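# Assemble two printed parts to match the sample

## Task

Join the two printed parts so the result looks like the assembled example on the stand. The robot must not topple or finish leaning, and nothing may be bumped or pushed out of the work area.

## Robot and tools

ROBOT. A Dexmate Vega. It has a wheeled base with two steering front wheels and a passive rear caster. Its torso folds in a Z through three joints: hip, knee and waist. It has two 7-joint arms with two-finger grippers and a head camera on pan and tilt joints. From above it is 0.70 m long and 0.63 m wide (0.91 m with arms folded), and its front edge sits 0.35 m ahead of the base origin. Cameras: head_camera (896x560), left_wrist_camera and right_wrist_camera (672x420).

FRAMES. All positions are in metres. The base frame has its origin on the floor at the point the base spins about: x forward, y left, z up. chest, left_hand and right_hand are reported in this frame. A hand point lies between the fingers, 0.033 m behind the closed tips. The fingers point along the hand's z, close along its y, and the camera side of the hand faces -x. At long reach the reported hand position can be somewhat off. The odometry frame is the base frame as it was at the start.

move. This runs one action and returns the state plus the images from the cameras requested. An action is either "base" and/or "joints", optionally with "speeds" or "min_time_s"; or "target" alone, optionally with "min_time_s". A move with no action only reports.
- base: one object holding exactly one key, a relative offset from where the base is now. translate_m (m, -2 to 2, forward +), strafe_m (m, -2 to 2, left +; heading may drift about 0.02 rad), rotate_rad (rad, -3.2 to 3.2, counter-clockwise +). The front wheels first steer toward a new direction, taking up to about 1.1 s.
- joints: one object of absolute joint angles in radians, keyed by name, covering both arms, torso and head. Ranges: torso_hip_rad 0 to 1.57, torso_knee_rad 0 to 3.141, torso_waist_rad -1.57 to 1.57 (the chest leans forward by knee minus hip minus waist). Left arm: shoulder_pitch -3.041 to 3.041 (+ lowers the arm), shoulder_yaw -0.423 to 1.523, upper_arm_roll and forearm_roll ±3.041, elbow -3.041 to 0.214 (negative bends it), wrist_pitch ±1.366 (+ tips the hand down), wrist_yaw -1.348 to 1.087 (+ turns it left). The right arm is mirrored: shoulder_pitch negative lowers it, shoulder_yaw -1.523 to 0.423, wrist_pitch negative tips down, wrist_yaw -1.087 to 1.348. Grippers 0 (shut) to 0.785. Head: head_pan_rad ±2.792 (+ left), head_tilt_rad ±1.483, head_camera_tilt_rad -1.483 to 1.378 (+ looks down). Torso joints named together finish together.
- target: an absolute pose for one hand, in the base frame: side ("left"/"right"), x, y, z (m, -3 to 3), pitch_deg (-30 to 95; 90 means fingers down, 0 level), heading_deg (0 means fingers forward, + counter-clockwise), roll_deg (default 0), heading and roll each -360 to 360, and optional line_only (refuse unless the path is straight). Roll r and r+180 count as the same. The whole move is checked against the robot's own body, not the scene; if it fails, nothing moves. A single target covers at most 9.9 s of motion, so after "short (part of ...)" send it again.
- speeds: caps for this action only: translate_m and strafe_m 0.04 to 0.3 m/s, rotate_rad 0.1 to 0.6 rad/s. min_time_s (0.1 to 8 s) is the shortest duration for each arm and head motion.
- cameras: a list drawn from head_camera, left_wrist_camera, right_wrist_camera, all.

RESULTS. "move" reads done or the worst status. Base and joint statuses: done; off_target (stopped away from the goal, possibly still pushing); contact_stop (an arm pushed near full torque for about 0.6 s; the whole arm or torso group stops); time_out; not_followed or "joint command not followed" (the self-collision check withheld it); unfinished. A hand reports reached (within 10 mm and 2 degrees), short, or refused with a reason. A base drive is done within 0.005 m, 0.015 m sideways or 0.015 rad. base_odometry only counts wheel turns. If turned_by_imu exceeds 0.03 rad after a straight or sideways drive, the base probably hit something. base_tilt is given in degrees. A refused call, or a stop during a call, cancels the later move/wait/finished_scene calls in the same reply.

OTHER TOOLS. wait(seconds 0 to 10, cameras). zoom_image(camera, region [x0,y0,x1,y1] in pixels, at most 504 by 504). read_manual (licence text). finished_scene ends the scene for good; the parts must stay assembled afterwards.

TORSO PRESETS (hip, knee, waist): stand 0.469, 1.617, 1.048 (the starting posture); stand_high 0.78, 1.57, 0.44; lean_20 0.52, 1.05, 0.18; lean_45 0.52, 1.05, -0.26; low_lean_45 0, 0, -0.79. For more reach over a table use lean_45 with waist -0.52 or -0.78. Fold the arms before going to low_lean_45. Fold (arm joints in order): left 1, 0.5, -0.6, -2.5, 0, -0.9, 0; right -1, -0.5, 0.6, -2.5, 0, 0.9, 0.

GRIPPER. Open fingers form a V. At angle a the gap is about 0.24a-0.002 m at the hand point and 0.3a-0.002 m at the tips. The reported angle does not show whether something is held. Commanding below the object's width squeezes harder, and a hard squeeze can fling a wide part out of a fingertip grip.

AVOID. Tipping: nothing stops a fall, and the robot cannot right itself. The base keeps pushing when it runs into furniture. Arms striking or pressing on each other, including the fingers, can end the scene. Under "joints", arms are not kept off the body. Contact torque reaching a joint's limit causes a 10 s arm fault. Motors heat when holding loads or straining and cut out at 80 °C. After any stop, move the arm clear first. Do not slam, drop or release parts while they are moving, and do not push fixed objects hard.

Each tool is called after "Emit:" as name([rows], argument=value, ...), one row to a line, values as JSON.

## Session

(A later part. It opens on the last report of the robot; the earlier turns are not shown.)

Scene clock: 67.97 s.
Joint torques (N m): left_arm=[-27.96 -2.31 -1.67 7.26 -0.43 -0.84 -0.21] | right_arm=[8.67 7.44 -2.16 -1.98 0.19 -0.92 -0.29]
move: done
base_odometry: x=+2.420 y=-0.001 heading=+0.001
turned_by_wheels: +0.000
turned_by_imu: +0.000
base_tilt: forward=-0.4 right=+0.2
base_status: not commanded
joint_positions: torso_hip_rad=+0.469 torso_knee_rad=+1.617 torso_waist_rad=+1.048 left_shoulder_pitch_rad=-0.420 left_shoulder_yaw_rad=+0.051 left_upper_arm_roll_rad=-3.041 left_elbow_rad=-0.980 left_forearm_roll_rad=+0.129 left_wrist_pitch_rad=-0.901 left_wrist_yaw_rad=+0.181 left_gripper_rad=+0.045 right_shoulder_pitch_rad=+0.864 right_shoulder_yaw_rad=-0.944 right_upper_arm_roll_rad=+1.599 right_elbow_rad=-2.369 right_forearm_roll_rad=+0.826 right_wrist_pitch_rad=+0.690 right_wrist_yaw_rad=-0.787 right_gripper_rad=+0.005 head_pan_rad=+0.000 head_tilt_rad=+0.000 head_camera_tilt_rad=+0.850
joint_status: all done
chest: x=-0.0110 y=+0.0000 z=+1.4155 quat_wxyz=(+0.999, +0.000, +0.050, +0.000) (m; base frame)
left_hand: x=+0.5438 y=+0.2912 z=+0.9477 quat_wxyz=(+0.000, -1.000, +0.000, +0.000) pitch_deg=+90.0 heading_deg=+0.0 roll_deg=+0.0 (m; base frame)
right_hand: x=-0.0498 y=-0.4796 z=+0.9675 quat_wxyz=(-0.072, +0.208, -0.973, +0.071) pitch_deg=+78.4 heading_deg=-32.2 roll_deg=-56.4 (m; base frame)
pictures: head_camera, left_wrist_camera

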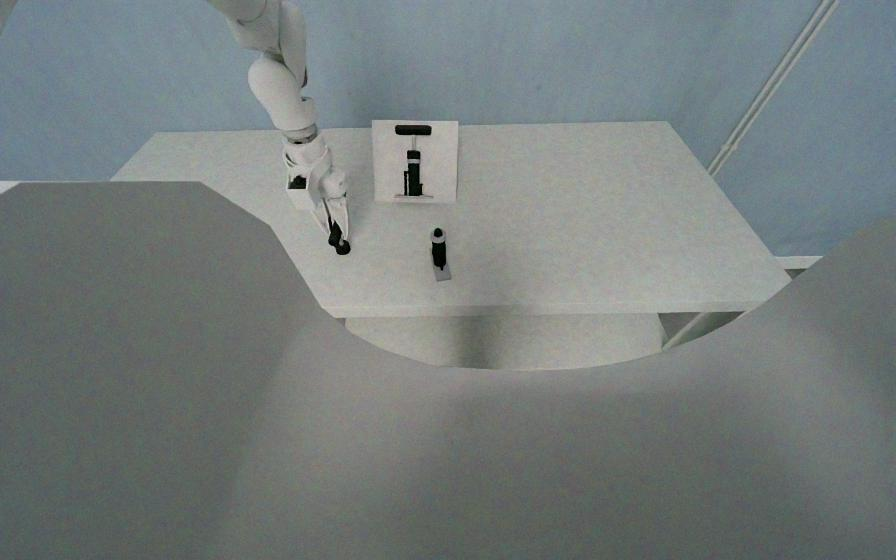

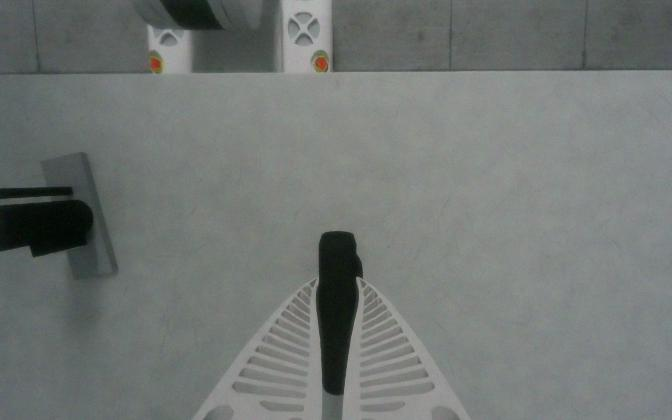

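Emit:
move(target={"side":"left","x":0.52,"y":0.291,"z":1.10,"pitch_deg":90,"heading_deg":0}, cameras=["left_wrist_camera","head_camera"])

Emit:
zoom_image(camera="head_camera", region=[260, 80, 460, 280])

Emit:
zoom_image(camera="left_wrist_camera", region=[0, 120, 420, 420])

Scene clock: 71.60 s.
Joint torques (N m): left_arm=[-28.19 -4.96 2.52 6.4 0.61 0.01 0.07] | right_arm=[7.1 4.72 -0.42 -1.76 0.08 0.03 -0.34]
move: done
base_odometry: x=+2.420 y=-0.001 heading=+0.001
turned_by_wheels: +0.000
turned_by_imu: -0.001
base_tilt: forward=-0.4 right=+0.3
base_status: not commanded
joint_positions: torso_hip_rad=+0.469 torso_knee_rad=+1.617 torso_waist_rad=+1.048 left_shoulder_pitch_rad=-0.802 left_shoulder_yaw_rad=+0.038 left_upper_arm_roll_rad=-3.036 left_elbow_rad=-1.223 left_forearm_roll_rad=+0.192 left_wrist_pitch_rad=-1.037 left_wrist_yaw_rad=+0.222 left_gripper_rad=+0.045 right_shoulder_pitch_rad=+0.864 right_shoulder_yaw_rad=-0.944 right_upper_arm_roll_rad=+1.599 right_elbow_rad=-2.369 right_forearm_roll_rad=+0.826 right_wrist_pitch_rad=+0.690 right_wrist_yaw_rad=-0.787 right_gripper_rad=+0.005 head_pan_rad=+0.000 head_tilt_rad=+0.000 head_camera_tilt_rad=+0.850
joint_status: not commanded
chest: x=-0.0110 y=+0.0000 z=+1.4155 quat_wxyz=(+0.999, +0.000, +0.050, +0.000) (m; base frame)
left_hand: x=+0.5203 y=+0.2909 z=+1.0978 quat_wxyz=(+0.000, -1.000, +0.000, +0.000) pitch_deg=+90.0 heading_deg=+0.0 roll_deg=+0.0 (m; base frame)
left_hand_status: reached (straight line, planned for 1.5 s): 2 mm and 0.0 deg off.
right_hand: x=-0.0498 y=-0.4796 z=+0.9675 quat_wxyz=(-0.072, +0.208, -0.973, +0.071) pitch_deg=+78.4 heading_deg=-32.2 roll_deg=-56.4 (m; base frame)
pictures: head_camera, left_wrist_camera

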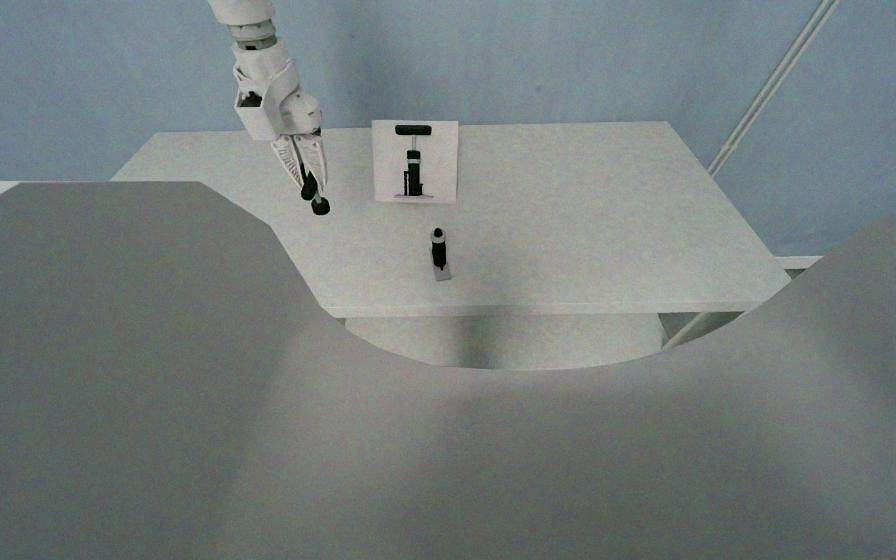

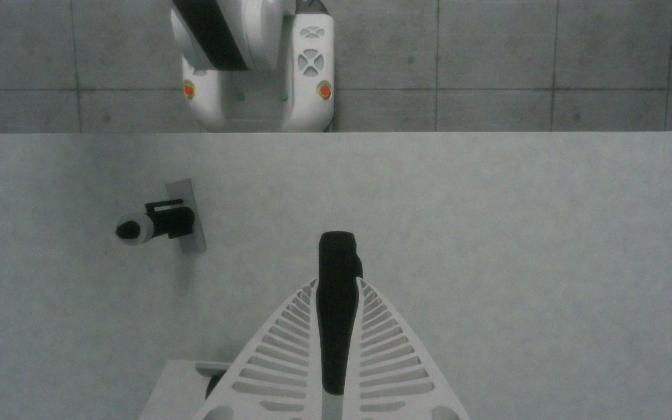

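Scaled by 2.520 from the camera's 896x560 image, which has a finer 960x600 frame.

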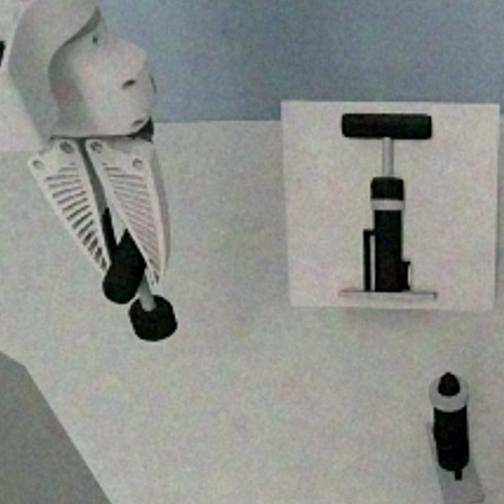

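Scaled by 1.200 from the camera's 672x420 image, which has a finer 960x600 frame.

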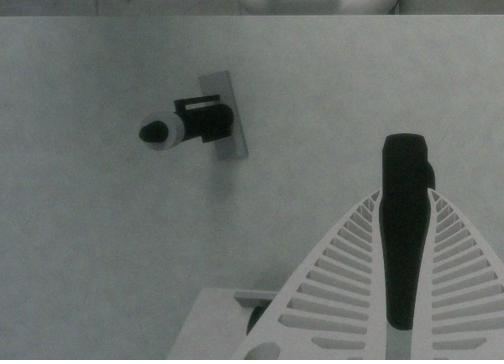

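Emit:
move(target={"side":"left","x":0.501,"y":0.054,"z":1.125,"pitch_deg":83.5,"heading_deg":-78,"roll_deg":90}, cameras=["left_wrist_camera","head_camera"])

Emit:
zoom_image(camera="head_camera", region=[360, 120, 520, 300])

Emit:
zoom_image(camera="left_wrist_camera", region=[180, 120, 480, 420])

Scene clock: 78.33 s.
Joint torques (N m): left_arm=[-24.15 2.23 1.76 6.03 -0.44 0.04 -0.27] | right_arm=[7 7.68 -1.84 -0.84 -0.15 0.47 -0.18]
move: done
base_odometry: x=+2.420 y=-0.001 heading=+0.001
turned_by_wheels: +0.000
turned_by_imu: -0.002
base_tilt: forward=-0.3 right=+0.2
base_status: not commanded
joint_positions: torso_hip_rad=+0.469 torso_knee_rad=+1.617 torso_waist_rad=+1.048 left_shoulder_pitch_rad=-0.923 left_shoulder_yaw_rad=-0.397 left_upper_arm_roll_rad=-3.041 left_elbow_rad=-1.338 left_forearm_roll_rad=-0.826 left_wrist_pitch_rad=-1.038 left_wrist_yaw_rad=-0.252 left_gripper_rad=+0.045 right_shoulder_pitch_rad=+0.864 right_shoulder_yaw_rad=-0.944 right_upper_arm_roll_rad=+1.599 right_elbow_rad=-2.369 right_forearm_roll_rad=+0.826 right_wrist_pitch_rad=+0.690 right_wrist_yaw_rad=-0.787 right_gripper_rad=+0.005 head_pan_rad=+0.000 head_tilt_rad=+0.000 head_camera_tilt_rad=+0.850
joint_status: not commanded
chest: x=-0.0110 y=+0.0000 z=+1.4155 quat_wxyz=(+0.999, +0.000, +0.050, +0.000) (m; base frame)
left_hand: x=+0.5011 y=+0.0551 z=+1.1247 quat_wxyz=(-0.056, -0.993, -0.104, -0.006) pitch_deg=+83.5 heading_deg=-78.1 roll_deg=+89.9 (m; base frame)
left_hand_status: reached (straight line, planned for 3.5 s): 1 mm and 0.1 deg off.
right_hand: x=-0.0498 y=-0.4796 z=+0.9675 quat_wxyz=(-0.072, +0.208, -0.973, +0.071) pitch_deg=+78.4 heading_deg=-32.2 roll_deg=-56.4 (m; base frame)
pictures: head_camera, left_wrist_camera

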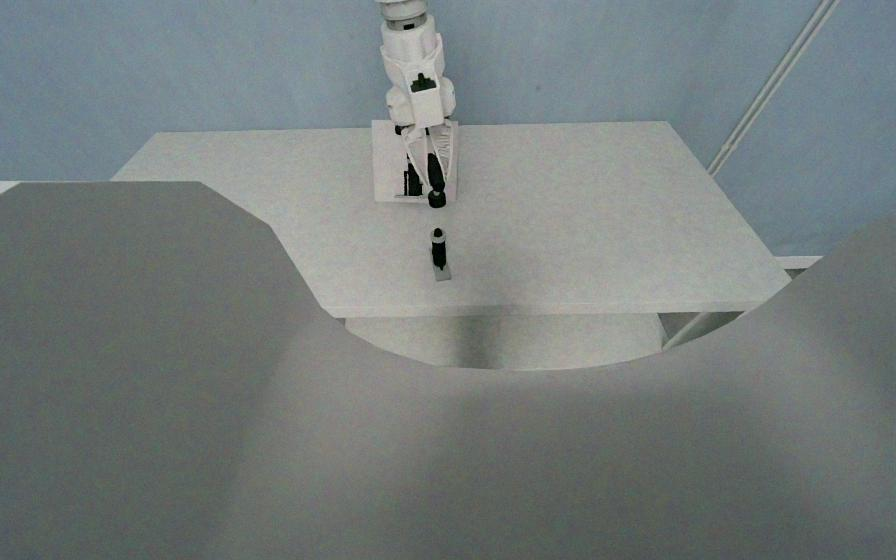

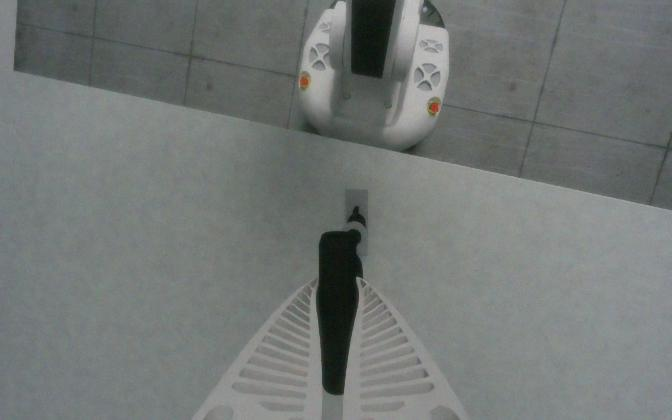

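Scaled by 2.800 from the camera's 896x560 image, which has a finer 960x600 frame.

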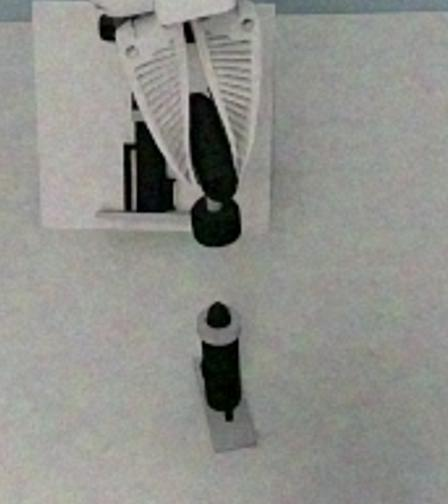

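Scaled by 1.680 from the camera's 672x420 image, which has a finer 960x600 frame.

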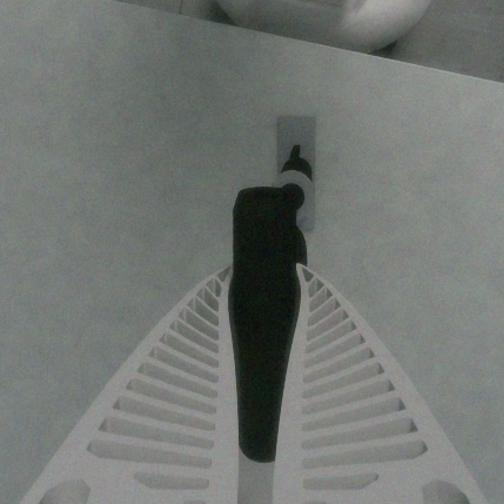

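Emit:
move(target={"side":"left","x":0.496,"y":0.0545,"z":1.08,"pitch_deg":83.5,"heading_deg":-78,"roll_deg":90}, cameras=["left_wrist_camera","head_camera"])

Emit:
zoom_image(camera="head_camera", region=[390, 160, 490, 290])

Emit:
zoom_image(camera="left_wrist_camera", region=[260, 150, 440, 300])

Scene clock: 91.73 s.
Joint torques (N m): left_arm=[-6.87 1.61 2.17 3.03 0.99 1.09 0.48] | right_arm=[7.27 6.24 -2.51 -1.07 -0.15 -0.07 -0.31]
move: short
base_odometry: x=+2.420 y=-0.001 heading=+0.001
turned_by_wheels: +0.000
turned_by_imu: -0.004
base_tilt: forward=-0.4 right=+0.2
base_status: not commanded
joint_positions: torso_hip_rad=+0.469 torso_knee_rad=+1.617 torso_waist_rad=+1.048 left_shoulder_pitch_rad=-0.428 left_shoulder_yaw_rad=+0.274 left_upper_arm_roll_rad=+0.020 left_elbow_rad=-1.507 left_forearm_roll_rad=-0.292 left_wrist_pitch_rad=-0.632 left_wrist_yaw_rad=-0.959 left_gripper_rad=+0.045 right_shoulder_pitch_rad=+0.864 right_shoulder_yaw_rad=-0.944 right_upper_arm_roll_rad=+1.599 right_elbow_rad=-2.369 right_forearm_roll_rad=+0.826 right_wrist_pitch_rad=+0.690 right_wrist_yaw_rad=-0.787 right_gripper_rad=+0.005 head_pan_rad=+0.000 head_tilt_rad=+0.000 head_camera_tilt_rad=+0.850
joint_status: not commanded
chest: x=-0.0110 y=+0.0000 z=+1.4155 quat_wxyz=(+0.999, +0.000, +0.050, +0.000) (m; base frame)
left_hand: x=+0.0318 y=+0.0571 z=+1.9973 quat_wxyz=(+0.801, +0.416, -0.387, +0.192) pitch_deg=-20.8 heading_deg=-119.5 roll_deg=-33.6 back=down (m; base frame)
left_hand_status: short (part of a checked arc of 15.2 s [no straight line was possible; over the whole arc the hand travels 3.41 m to end 0.04 m from its start, up to 1.12 m off the straight line; left_upper_arm_roll_rad turns most, 4.74 rad; on the way or at its end the hand turns up to 180 deg from its attitude at the start], the rest not played, planned for 9.9 s): 1028 mm and 130.5 deg off.
right_hand: x=-0.0498 y=-0.4796 z=+0.9675 quat_wxyz=(-0.072, +0.208, -0.973, +0.071) pitch_deg=+78.4 heading_deg=-32.2 roll_deg=-56.4 (m; base frame)
pictures: head_camera, left_wrist_camera

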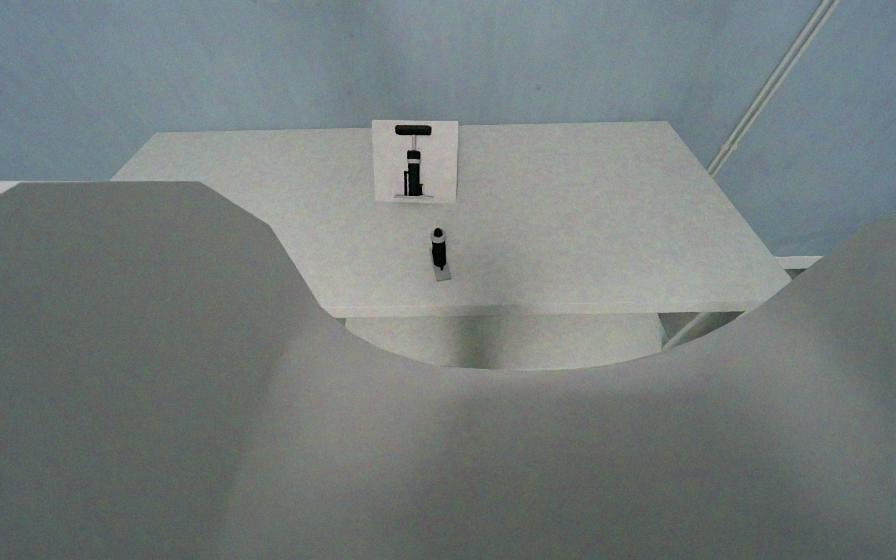

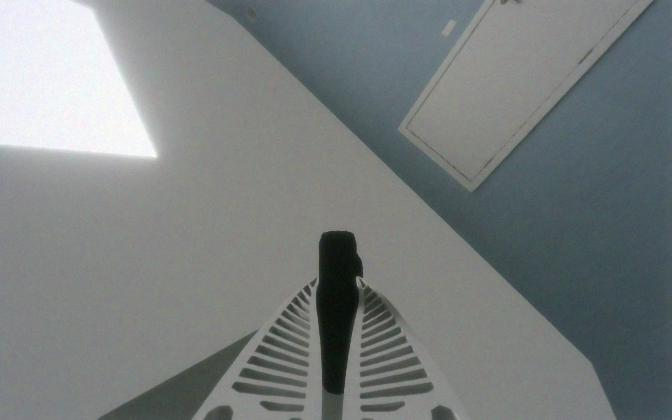

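Scaled by 3.877 from the camera's 896x560 image, which has a finer 960x600 frame.

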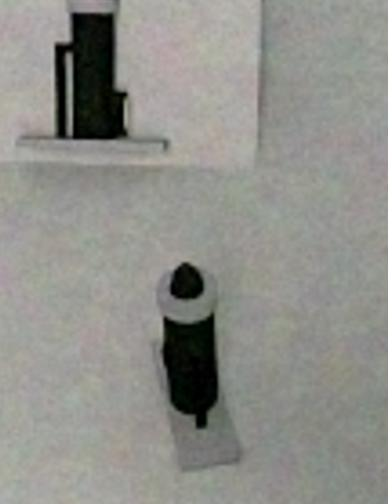

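Scaled by 2.800 from the camera's 672x420 image, which has a finer 960x600 frame.

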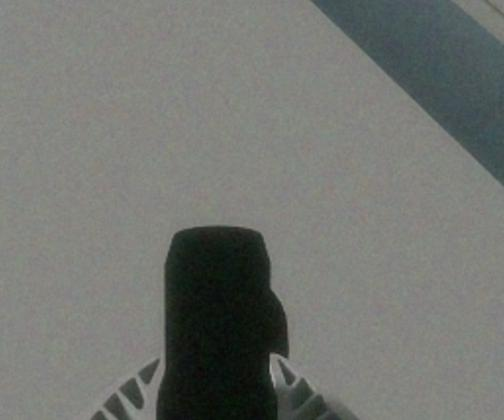

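Emit:
move(target={"side":"left","x":0.47,"y":0.10,"z":1.19,"pitch_deg":83.5,"heading_deg":-78,"roll_deg":90}, cameras=["left_wrist_camera","head_camera"])

Scene clock: 99.83 s.
Joint torques (N m): left_arm=[-26.45 2.85 -6.94 1.88 -0.29 -0.15 -0.12] | right_arm=[7.76 6.17 -1.91 -1.29 -0.32 -0.28 -0.31]
move: done
base_odometry: x=+2.420 y=-0.001 heading=+0.001
turned_by_wheels: +0.000
turned_by_imu: -0.002
base_tilt: forward=-0.3 right=+0.2
base_status: not commanded
joint_positions: torso_hip_rad=+0.469 torso_knee_rad=+1.617 torso_waist_rad=+1.048 left_shoulder_pitch_rad=-0.572 left_shoulder_yaw_rad=+0.761 left_upper_arm_roll_rad=+1.957 left_elbow_rad=-1.718 left_forearm_roll_rad=-0.275 left_wrist_pitch_rad=-0.485 left_wrist_yaw_rad=-1.347 left_gripper_rad=+0.045 right_shoulder_pitch_rad=+0.864 right_shoulder_yaw_rad=-0.944 right_upper_arm_roll_rad=+1.599 right_elbow_rad=-2.369 right_forearm_roll_rad=+0.826 right_wrist_pitch_rad=+0.690 right_wrist_yaw_rad=-0.787 right_gripper_rad=+0.005 head_pan_rad=+0.000 head_tilt_rad=+0.000 head_camera_tilt_rad=+0.850
joint_status: not commanded
chest: x=-0.0110 y=+0.0000 z=+1.4155 quat_wxyz=(+0.999, +0.000, +0.050, +0.000) (m; base frame)
left_hand: x=+0.4705 y=+0.0979 z=+1.1914 quat_wxyz=(+0.058, +0.993, +0.103, +0.007) pitch_deg=+83.3 heading_deg=-77.3 roll_deg=-89.1 (m; base frame)
left_hand_status: reached (checked arc [a long move; over the whole arc the hand travels 1.14 m to end 0.92 m from its start, up to 0.28 m off the straight line; left_upper_arm_roll_rad turns most, 1.94 rad; on the way or at its end the hand turns up to 130 deg from its attitude at the start], planned for 6.4 s): 3 mm and 0.3 deg off.
right_hand: x=-0.0498 y=-0.4796 z=+0.9675 quat_wxyz=(-0.072, +0.208, -0.973, +0.071) pitch_deg=+78.4 heading_deg=-32.2 roll_deg=-56.4 (m; base frame)
pictures: head_camera, left_wrist_camera

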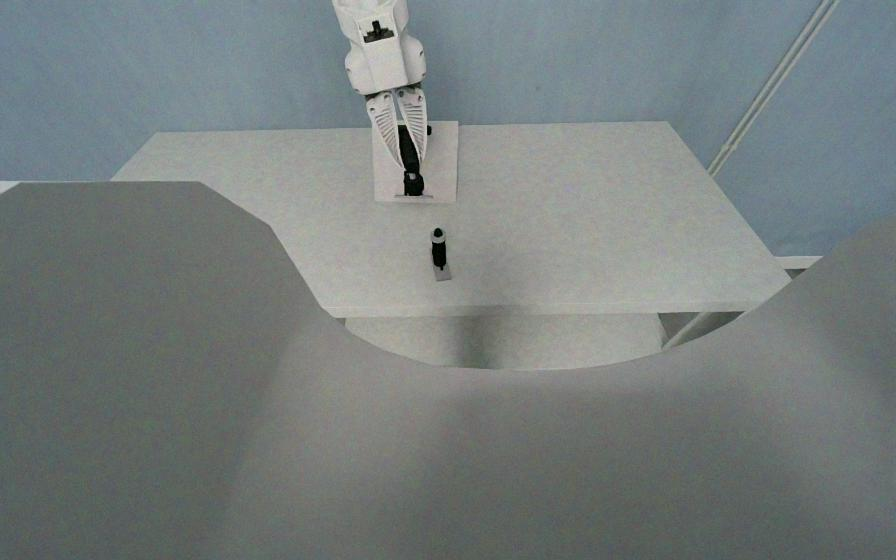

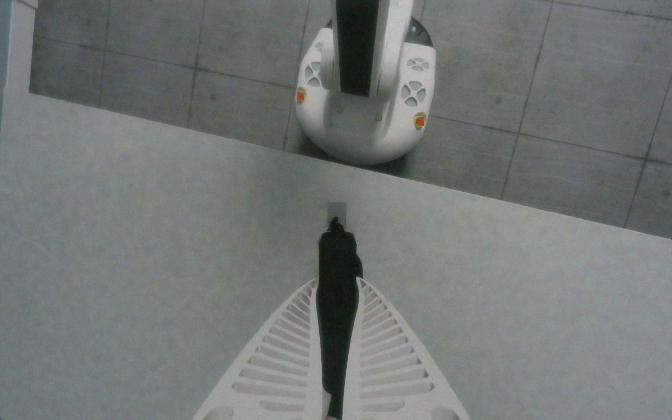

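Emit:
move(target={"side":"left","x":0.496,"y":0.0545,"z":1.09,"pitch_deg":83.5,"heading_deg":-78,"roll_deg":90,"line_only":true}, cameras=["left_wrist_camera","head_camera"])

Emit:
zoom_image(camera="head_camera", region=[390, 160, 490, 290])

Emit:
zoom_image(camera="left_wrist_camera", region=[260, 150, 440, 300])

Scene clock: 102.50 s.
Joint torques (N m): left_arm=[-15.32 -2.28 -7.53 4.13 -0.32 0.25 0.37] | right_arm=[6.64 5.63 -1.51 -1.68 -0.23 0.51 -0.4]
move: done
base_odometry: x=+2.420 y=-0.001 heading=+0.001
turned_by_wheels: +0.000
turned_by_imu: -0.001
base_tilt: forward=-0.2 right=+0.3
base_status: not commanded
joint_positions: torso_hip_rad=+0.469 torso_knee_rad=+1.617 torso_waist_rad=+1.048 left_shoulder_pitch_rad=-0.390 left_shoulder_yaw_rad=+0.590 left_upper_arm_roll_rad=+1.985 left_elbow_rad=-1.588 left_forearm_roll_rad=-0.127 left_wrist_pitch_rad=-0.429 left_wrist_yaw_rad=-1.186 left_gripper_rad=+0.045 right_shoulder_pitch_rad=+0.864 right_shoulder_yaw_rad=-0.944 right_upper_arm_roll_rad=+1.599 right_elbow_rad=-2.369 right_forearm_roll_rad=+0.826 right_wrist_pitch_rad=+0.690 right_wrist_yaw_rad=-0.787 right_gripper_rad=+0.005 head_pan_rad=+0.000 head_tilt_rad=+0.000 head_camera_tilt_rad=+0.850
joint_status: not commanded
chest: x=-0.0110 y=+0.0000 z=+1.4155 quat_wxyz=(+0.999, +0.000, +0.050, +0.000) (m; base frame)
left_hand: x=+0.4955 y=+0.0557 z=+1.0926 quat_wxyz=(+0.056, +0.993, +0.104, +0.006) pitch_deg=+83.5 heading_deg=-78.0 roll_deg=+90.0 (m; base frame)
left_hand_status: reached (straight line, planned for 0.9 s): 3 mm and 0.0 deg off.
right_hand: x=-0.0498 y=-0.4796 z=+0.9675 quat_wxyz=(-0.072, +0.208, -0.973, +0.071) pitch_deg=+78.4 heading_deg=-32.2 roll_deg=-56.4 (m; base frame)
pictures: head_camera, left_wrist_camera

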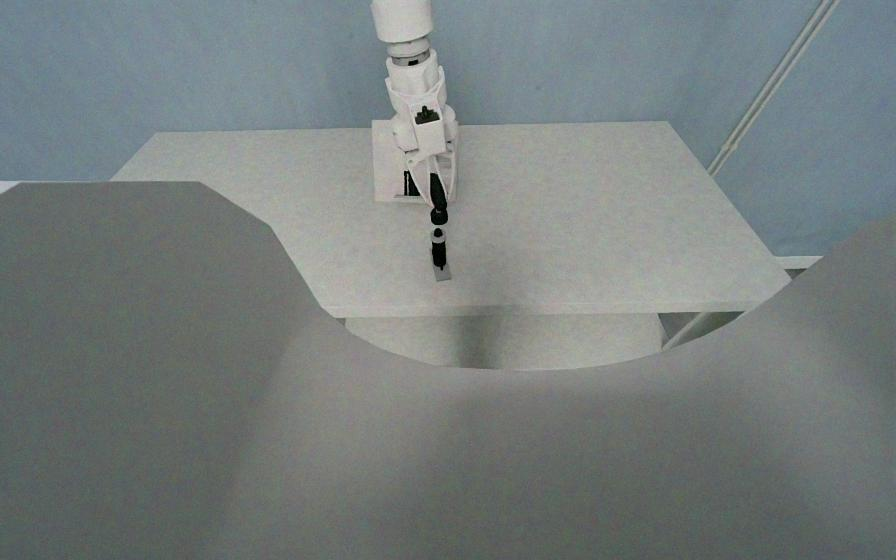

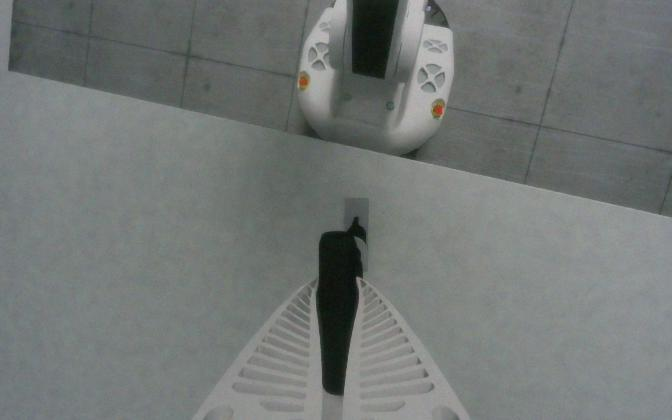

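Scaled by 3.877 from the camera's 896x560 image, which has a finer 960x600 frame.

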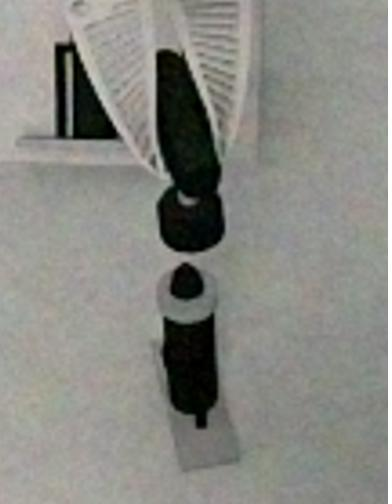

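Scaled by 2.800 from the camera's 672x420 image, which has a finer 960x600 frame.

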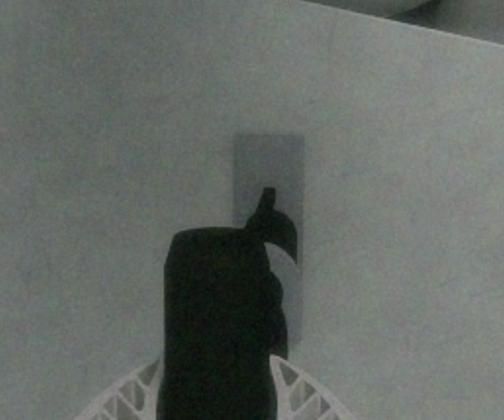

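Emit:
move(target={"side":"left","x":0.5005,"y":0.0587,"z":1.072,"pitch_deg":83.5,"heading_deg":-78,"roll_deg":90,"line_only":true}, cameras=["left_wrist_camera","head_camera"])

Emit:
zoom_image(camera="head_camera", region=[390, 160, 490, 290])

Emit:
zoom_image(camera="left_wrist_camera", region=[260, 150, 440, 300])

Scene clock: 105.00 s.
Joint torques (N m): left_arm=[-15.03 -4.69 -6.61 3.31 -0.01 -0.63 0.55] | right_arm=[7.64 5.66 -1.5 -1.8 -0.35 -0.03 -0.44]
move: done
base_odometry: x=+2.420 y=-0.001 heading=+0.001
turned_by_wheels: +0.000
turned_by_imu: -0.001
base_tilt: forward=-0.1 right=+0.4
base_status: not commanded
joint_positions: torso_hip_rad=+0.469 torso_knee_rad=+1.617 torso_waist_rad=+1.048 left_shoulder_pitch_rad=-0.359 left_shoulder_yaw_rad=+0.581 left_upper_arm_roll_rad=+1.994 left_elbow_rad=-1.563 left_forearm_roll_rad=-0.096 left_wrist_pitch_rad=-0.439 left_wrist_yaw_rad=-1.158 left_gripper_rad=+0.045 right_shoulder_pitch_rad=+0.864 right_shoulder_yaw_rad=-0.944 right_upper_arm_roll_rad=+1.599 right_elbow_rad=-2.369 right_forearm_roll_rad=+0.826 right_wrist_pitch_rad=+0.690 right_wrist_yaw_rad=-0.787 right_gripper_rad=+0.005 head_pan_rad=+0.000 head_tilt_rad=+0.000 head_camera_tilt_rad=+0.850
joint_status: not commanded
chest: x=-0.0110 y=+0.0000 z=+1.4155 quat_wxyz=(+0.999, +0.000, +0.050, +0.000) (m; base frame)
left_hand: x=+0.4999 y=+0.0582 z=+1.0746 quat_wxyz=(+0.056, +0.993, +0.104, +0.006) pitch_deg=+83.5 heading_deg=-77.9 roll_deg=-90.0 (m; base frame)
left_hand_status: reached (straight line, planned for 0.4 s): 3 mm and 0.0 deg off.
right_hand: x=-0.0498 y=-0.4796 z=+0.9675 quat_wxyz=(-0.072, +0.208, -0.973, +0.071) pitch_deg=+78.4 heading_deg=-32.2 roll_deg=-56.4 (m; base frame)
pictures: head_camera, left_wrist_camera

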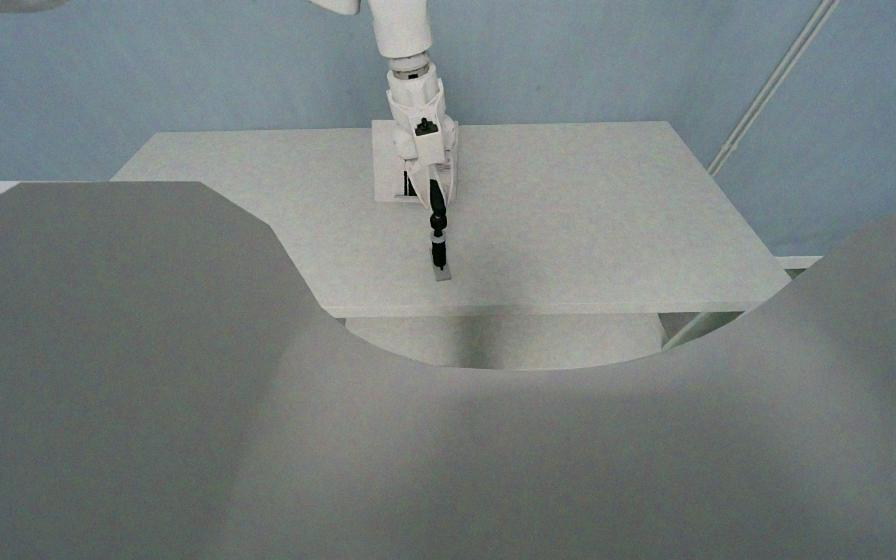

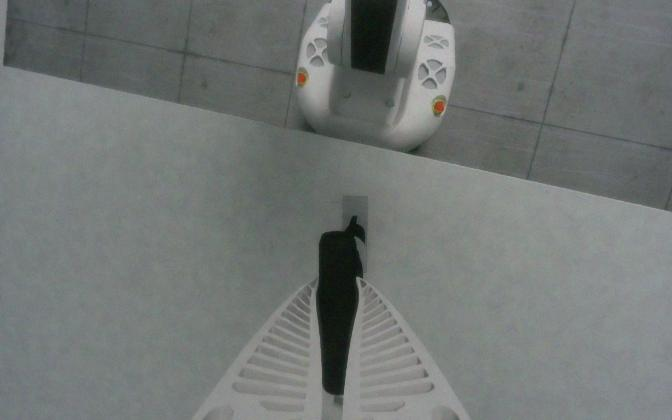

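Scaled by 3.877 from the camera's 896x560 image, which has a finer 960x600 frame.

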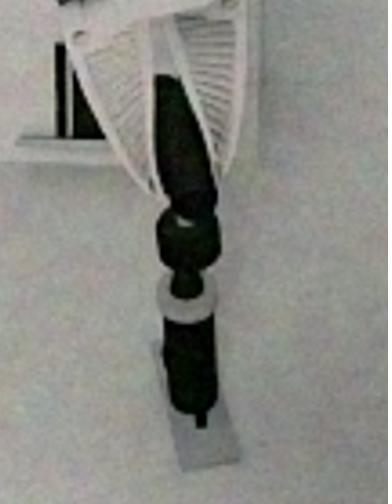

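Scaled by 2.800 from the camera's 672x420 image, which has a finer 960x600 frame.

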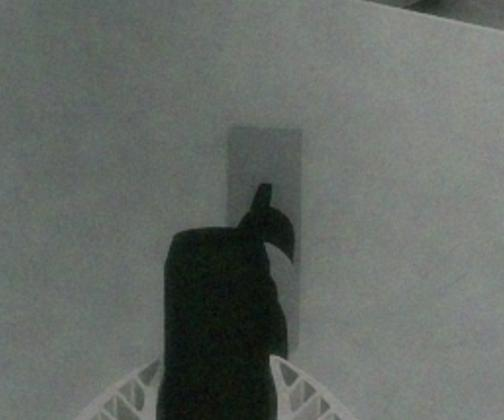

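Emit:
move(target={"side":"left","x":0.5015,"y":0.0605,"z":1.052,"pitch_deg":83.5,"heading_deg":-78,"roll_deg":90,"line_only":true}, cameras=["left_wrist_camera","head_camera"])

Emit:
zoom_image(camera="head_camera", region=[390, 160, 490, 290])

Emit:
zoom_image(camera="left_wrist_camera", region=[260, 150, 440, 300])

Scene clock: 106.73 s.
Joint torques (N m): left_arm=[-13.59 -3.44 -5.41 3.02 0.38 -0.78 0.48] | right_arm=[7.69 5.81 -3.28 -2.53 -0.12 0.2 -0.3]
move: done
base_odometry: x=+2.420 y=-0.001 heading=+0.001
turned_by_wheels: +0.000
turned_by_imu: +0.000
base_tilt: forward=-0.1 right=+0.2
base_status: not commanded
joint_positions: torso_hip_rad=+0.469 torso_knee_rad=+1.617 torso_waist_rad=+1.048 left_shoulder_pitch_rad=-0.329 left_shoulder_yaw_rad=+0.576 left_upper_arm_roll_rad=+2.006 left_elbow_rad=-1.550 left_forearm_roll_rad=-0.061 left_wrist_pitch_rad=-0.439 left_wrist_yaw_rad=-1.126 left_gripper_rad=+0.045 right_shoulder_pitch_rad=+0.864 right_shoulder_yaw_rad=-0.944 right_upper_arm_roll_rad=+1.599 right_elbow_rad=-2.369 right_forearm_roll_rad=+0.826 right_wrist_pitch_rad=+0.690 right_wrist_yaw_rad=-0.787 right_gripper_rad=+0.005 head_pan_rad=+0.000 head_tilt_rad=+0.000 head_camera_tilt_rad=+0.850
joint_status: not commanded
chest: x=-0.0110 y=+0.0000 z=+1.4155 quat_wxyz=(+0.999, +0.000, +0.050, +0.000) (m; base frame)
left_hand: x=+0.5014 y=+0.0603 z=+1.0548 quat_wxyz=(+0.056, +0.993, +0.104, +0.006) pitch_deg=+83.5 heading_deg=-78.0 roll_deg=-90.0 (m; base frame)
left_hand_status: reached (straight line, planned for 0.4 s): 3 mm and 0.0 deg off.
right_hand: x=-0.0498 y=-0.4796 z=+0.9675 quat_wxyz=(-0.072, +0.208, -0.973, +0.071) pitch_deg=+78.4 heading_deg=-32.2 roll_deg=-56.4 (m; base frame)
pictures: head_camera, left_wrist_camera

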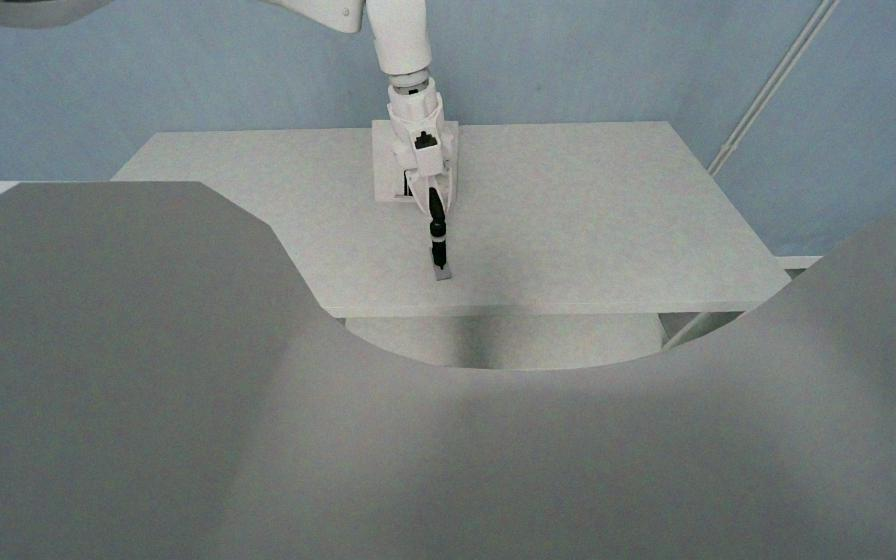

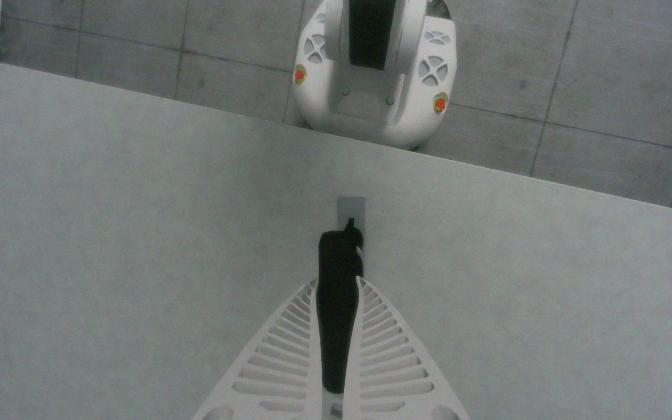

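Scaled by 3.877 from the camera's 896x560 image, which has a finer 960x600 frame.

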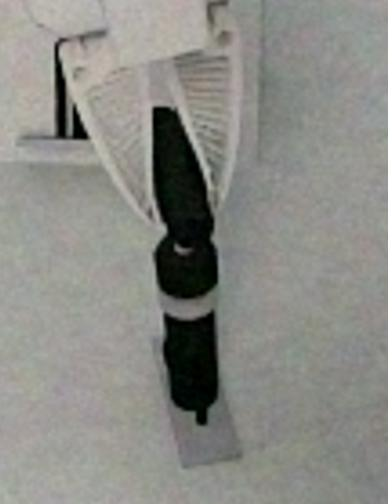

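Scaled by 2.800 from the camera's 672x420 image, which has a finer 960x600 frame.

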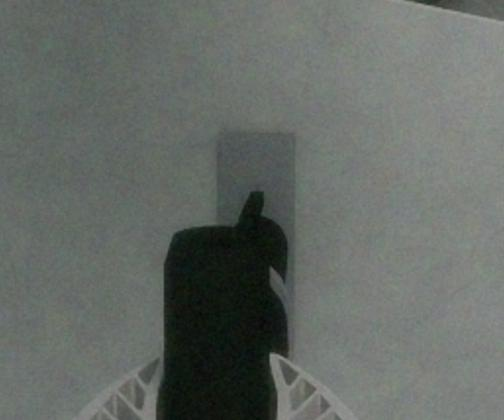

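Emit:
move(target={"side":"left","x":0.5015,"y":0.061,"z":1.042,"pitch_deg":83.5,"heading_deg":-78,"roll_deg":90,"line_only":true}, cameras=["left_wrist_camera","head_camera"])

Emit:
zoom_image(camera="head_camera", region=[390, 160, 490, 290])

Emit:
zoom_image(camera="left_wrist_camera", region=[260, 150, 440, 300])

Scene clock: 108.07 s.
Joint torques (N m): left_arm=[-10.4 -0.88 -2.83 2.14 0.32 0.48 -0.93] | right_arm=[6.6 6.06 -1.81 -1.5 -0.29 0.34 -0.39]
move: done
base_odometry: x=+2.420 y=-0.001 heading=+0.001
turned_by_wheels: +0.000
turned_by_imu: +0.000
base_tilt: forward=-0.2 right=+0.1
base_status: not commanded
joint_positions: torso_hip_rad=+0.469 torso_knee_rad=+1.617 torso_waist_rad=+1.048 left_shoulder_pitch_rad=-0.314 left_shoulder_yaw_rad=+0.573 left_upper_arm_roll_rad=+2.012 left_elbow_rad=-1.545 left_forearm_roll_rad=-0.045 left_wrist_pitch_rad=-0.437 left_wrist_yaw_rad=-1.109 left_gripper_rad=+0.045 right_shoulder_pitch_rad=+0.864 right_shoulder_yaw_rad=-0.944 right_upper_arm_roll_rad=+1.599 right_elbow_rad=-2.369 right_forearm_roll_rad=+0.826 right_wrist_pitch_rad=+0.690 right_wrist_yaw_rad=-0.787 right_gripper_rad=+0.005 head_pan_rad=+0.000 head_tilt_rad=+0.000 head_camera_tilt_rad=+0.850
joint_status: not commanded
chest: x=-0.0112 y=+0.0000 z=+1.4155 quat_wxyz=(+0.999, +0.000, +0.050, +0.000) (m; base frame)
left_hand: x=+0.5015 y=+0.0606 z=+1.0452 quat_wxyz=(+0.057, +0.993, +0.104, +0.006) pitch_deg=+83.5 heading_deg=-77.8 roll_deg=-89.8 (m; base frame)
left_hand_status: reached (straight line, planned for 0.3 s): 3 mm and 0.0 deg off.
right_hand: x=-0.0498 y=-0.4796 z=+0.9675 quat_wxyz=(-0.072, +0.208, -0.973, +0.071) pitch_deg=+78.4 heading_deg=-32.2 roll_deg=-56.4 (m; base frame)
pictures: head_camera, left_wrist_camera

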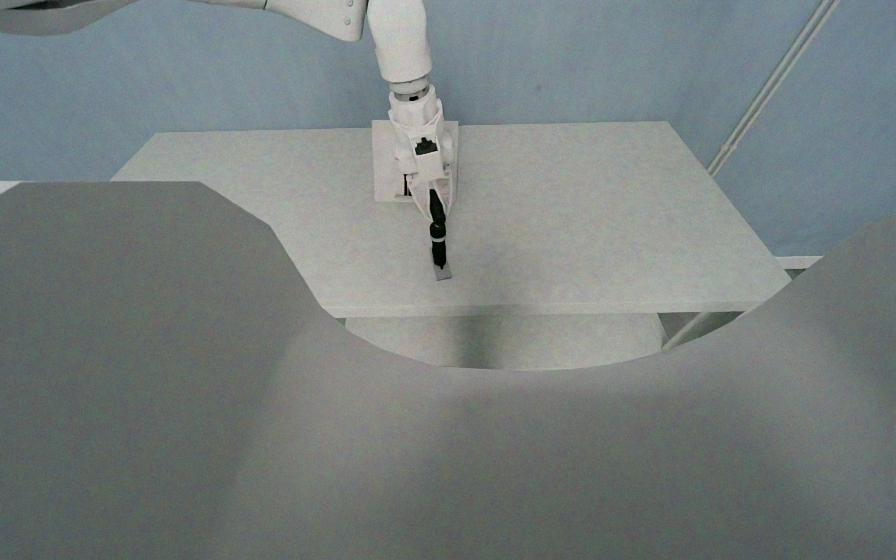

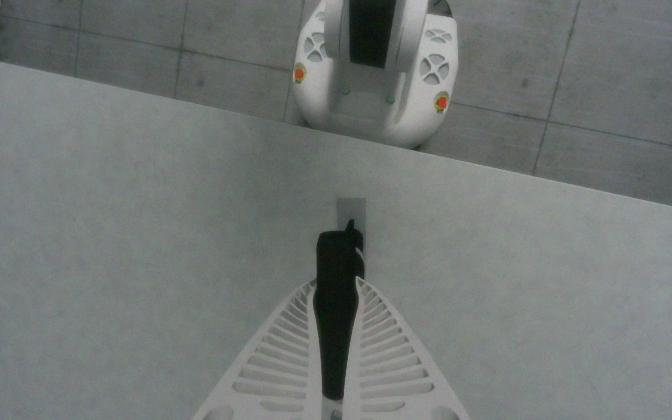

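Scaled by 3.877 from the camera's 896x560 image, which has a finer 960x600 frame.

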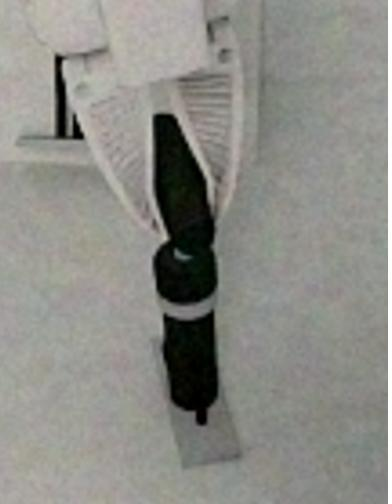

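Scaled by 2.800 from the camera's 672x420 image, which has a finer 960x600 frame.

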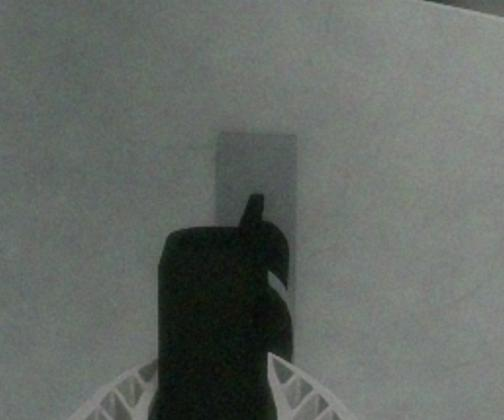

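Emit:
move(joints={"left_gripper_rad":0.28}, cameras=["left_wrist_camera","head_camera"])

Emit:
zoom_image(camera="head_camera", region=[390, 160, 490, 290])

Emit:
zoom_image(camera="left_wrist_camera", region=[200, 150, 500, 400])

Scene clock: 109.40 s.
Joint torques (N m): left_arm=[-13.67 -0.18 -8.21 3.33 -0.29 0.87 0.6] | right_arm=[6.71 7.28 -1.17 -1.69 -0.21 0.17 -0.39]
move: done
base_odometry: x=+2.420 y=-0.001 heading=+0.001
turned_by_wheels: +0.000
turned_by_imu: +0.000
base_tilt: forward=-0.5 right=+0.1
base_status: not commanded
joint_positions: torso_hip_rad=+0.469 torso_knee_rad=+1.617 torso_waist_rad=+1.048 left_shoulder_pitch_rad=-0.310 left_shoulder_yaw_rad=+0.572 left_upper_arm_roll_rad=+2.014 left_elbow_rad=-1.544 left_forearm_roll_rad=-0.040 left_wrist_pitch_rad=-0.436 left_wrist_yaw_rad=-1.105 left_gripper_rad=+0.280 right_shoulder_pitch_rad=+0.864 right_shoulder_yaw_rad=-0.944 right_upper_arm_roll_rad=+1.599 right_elbow_rad=-2.369 right_forearm_roll_rad=+0.826 right_wrist_pitch_rad=+0.690 right_wrist_yaw_rad=-0.787 right_gripper_rad=+0.005 head_pan_rad=+0.000 head_tilt_rad=+0.000 head_camera_tilt_rad=+0.850
joint_status: all done
chest: x=-0.0112 y=+0.0000 z=+1.4155 quat_wxyz=(+0.999, +0.000, +0.050, +0.000) (m; base frame)
left_hand: x=+0.5014 y=+0.0610 z=+1.0423 quat_wxyz=(+0.056, +0.993, +0.104, +0.006) pitch_deg=+83.5 heading_deg=-77.9 roll_deg=-89.9 (m; base frame)
right_hand: x=-0.0498 y=-0.4796 z=+0.9675 quat_wxyz=(-0.072, +0.208, -0.973, +0.071) pitch_deg=+78.4 heading_deg=-32.2 roll_deg=-56.4 (m; base frame)
pictures: head_camera, left_wrist_camera

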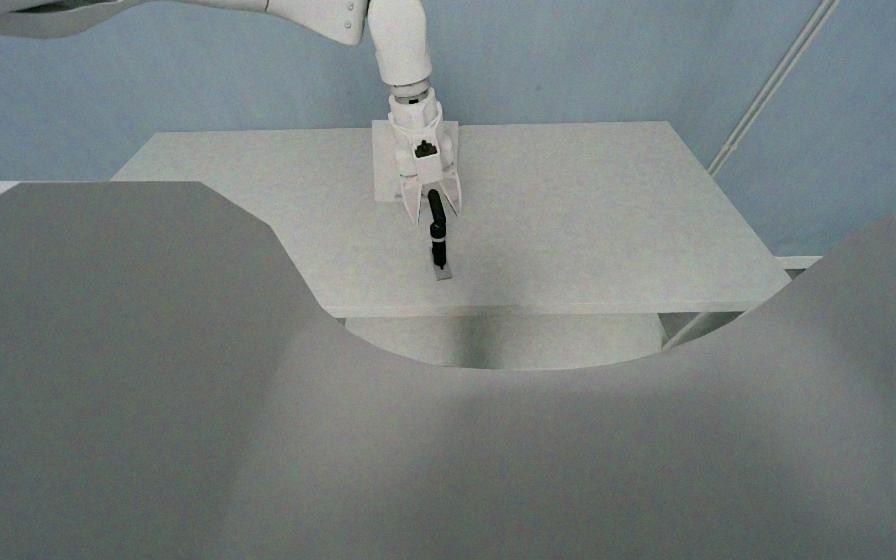

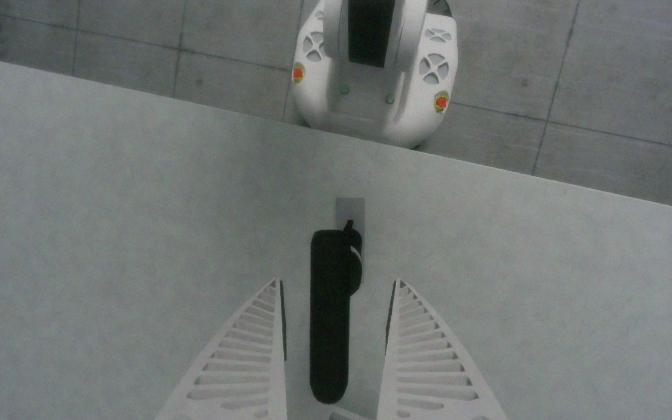

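Scaled by 3.877 from the camera's 896x560 image, which has a finer 960x600 frame.

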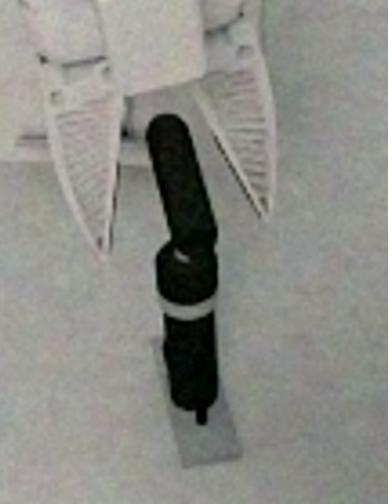

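Scaled by 1.680 from the camera's 672x420 image, which has a finer 960x600 frame.

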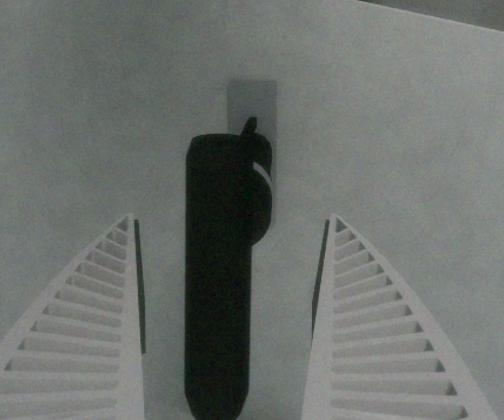

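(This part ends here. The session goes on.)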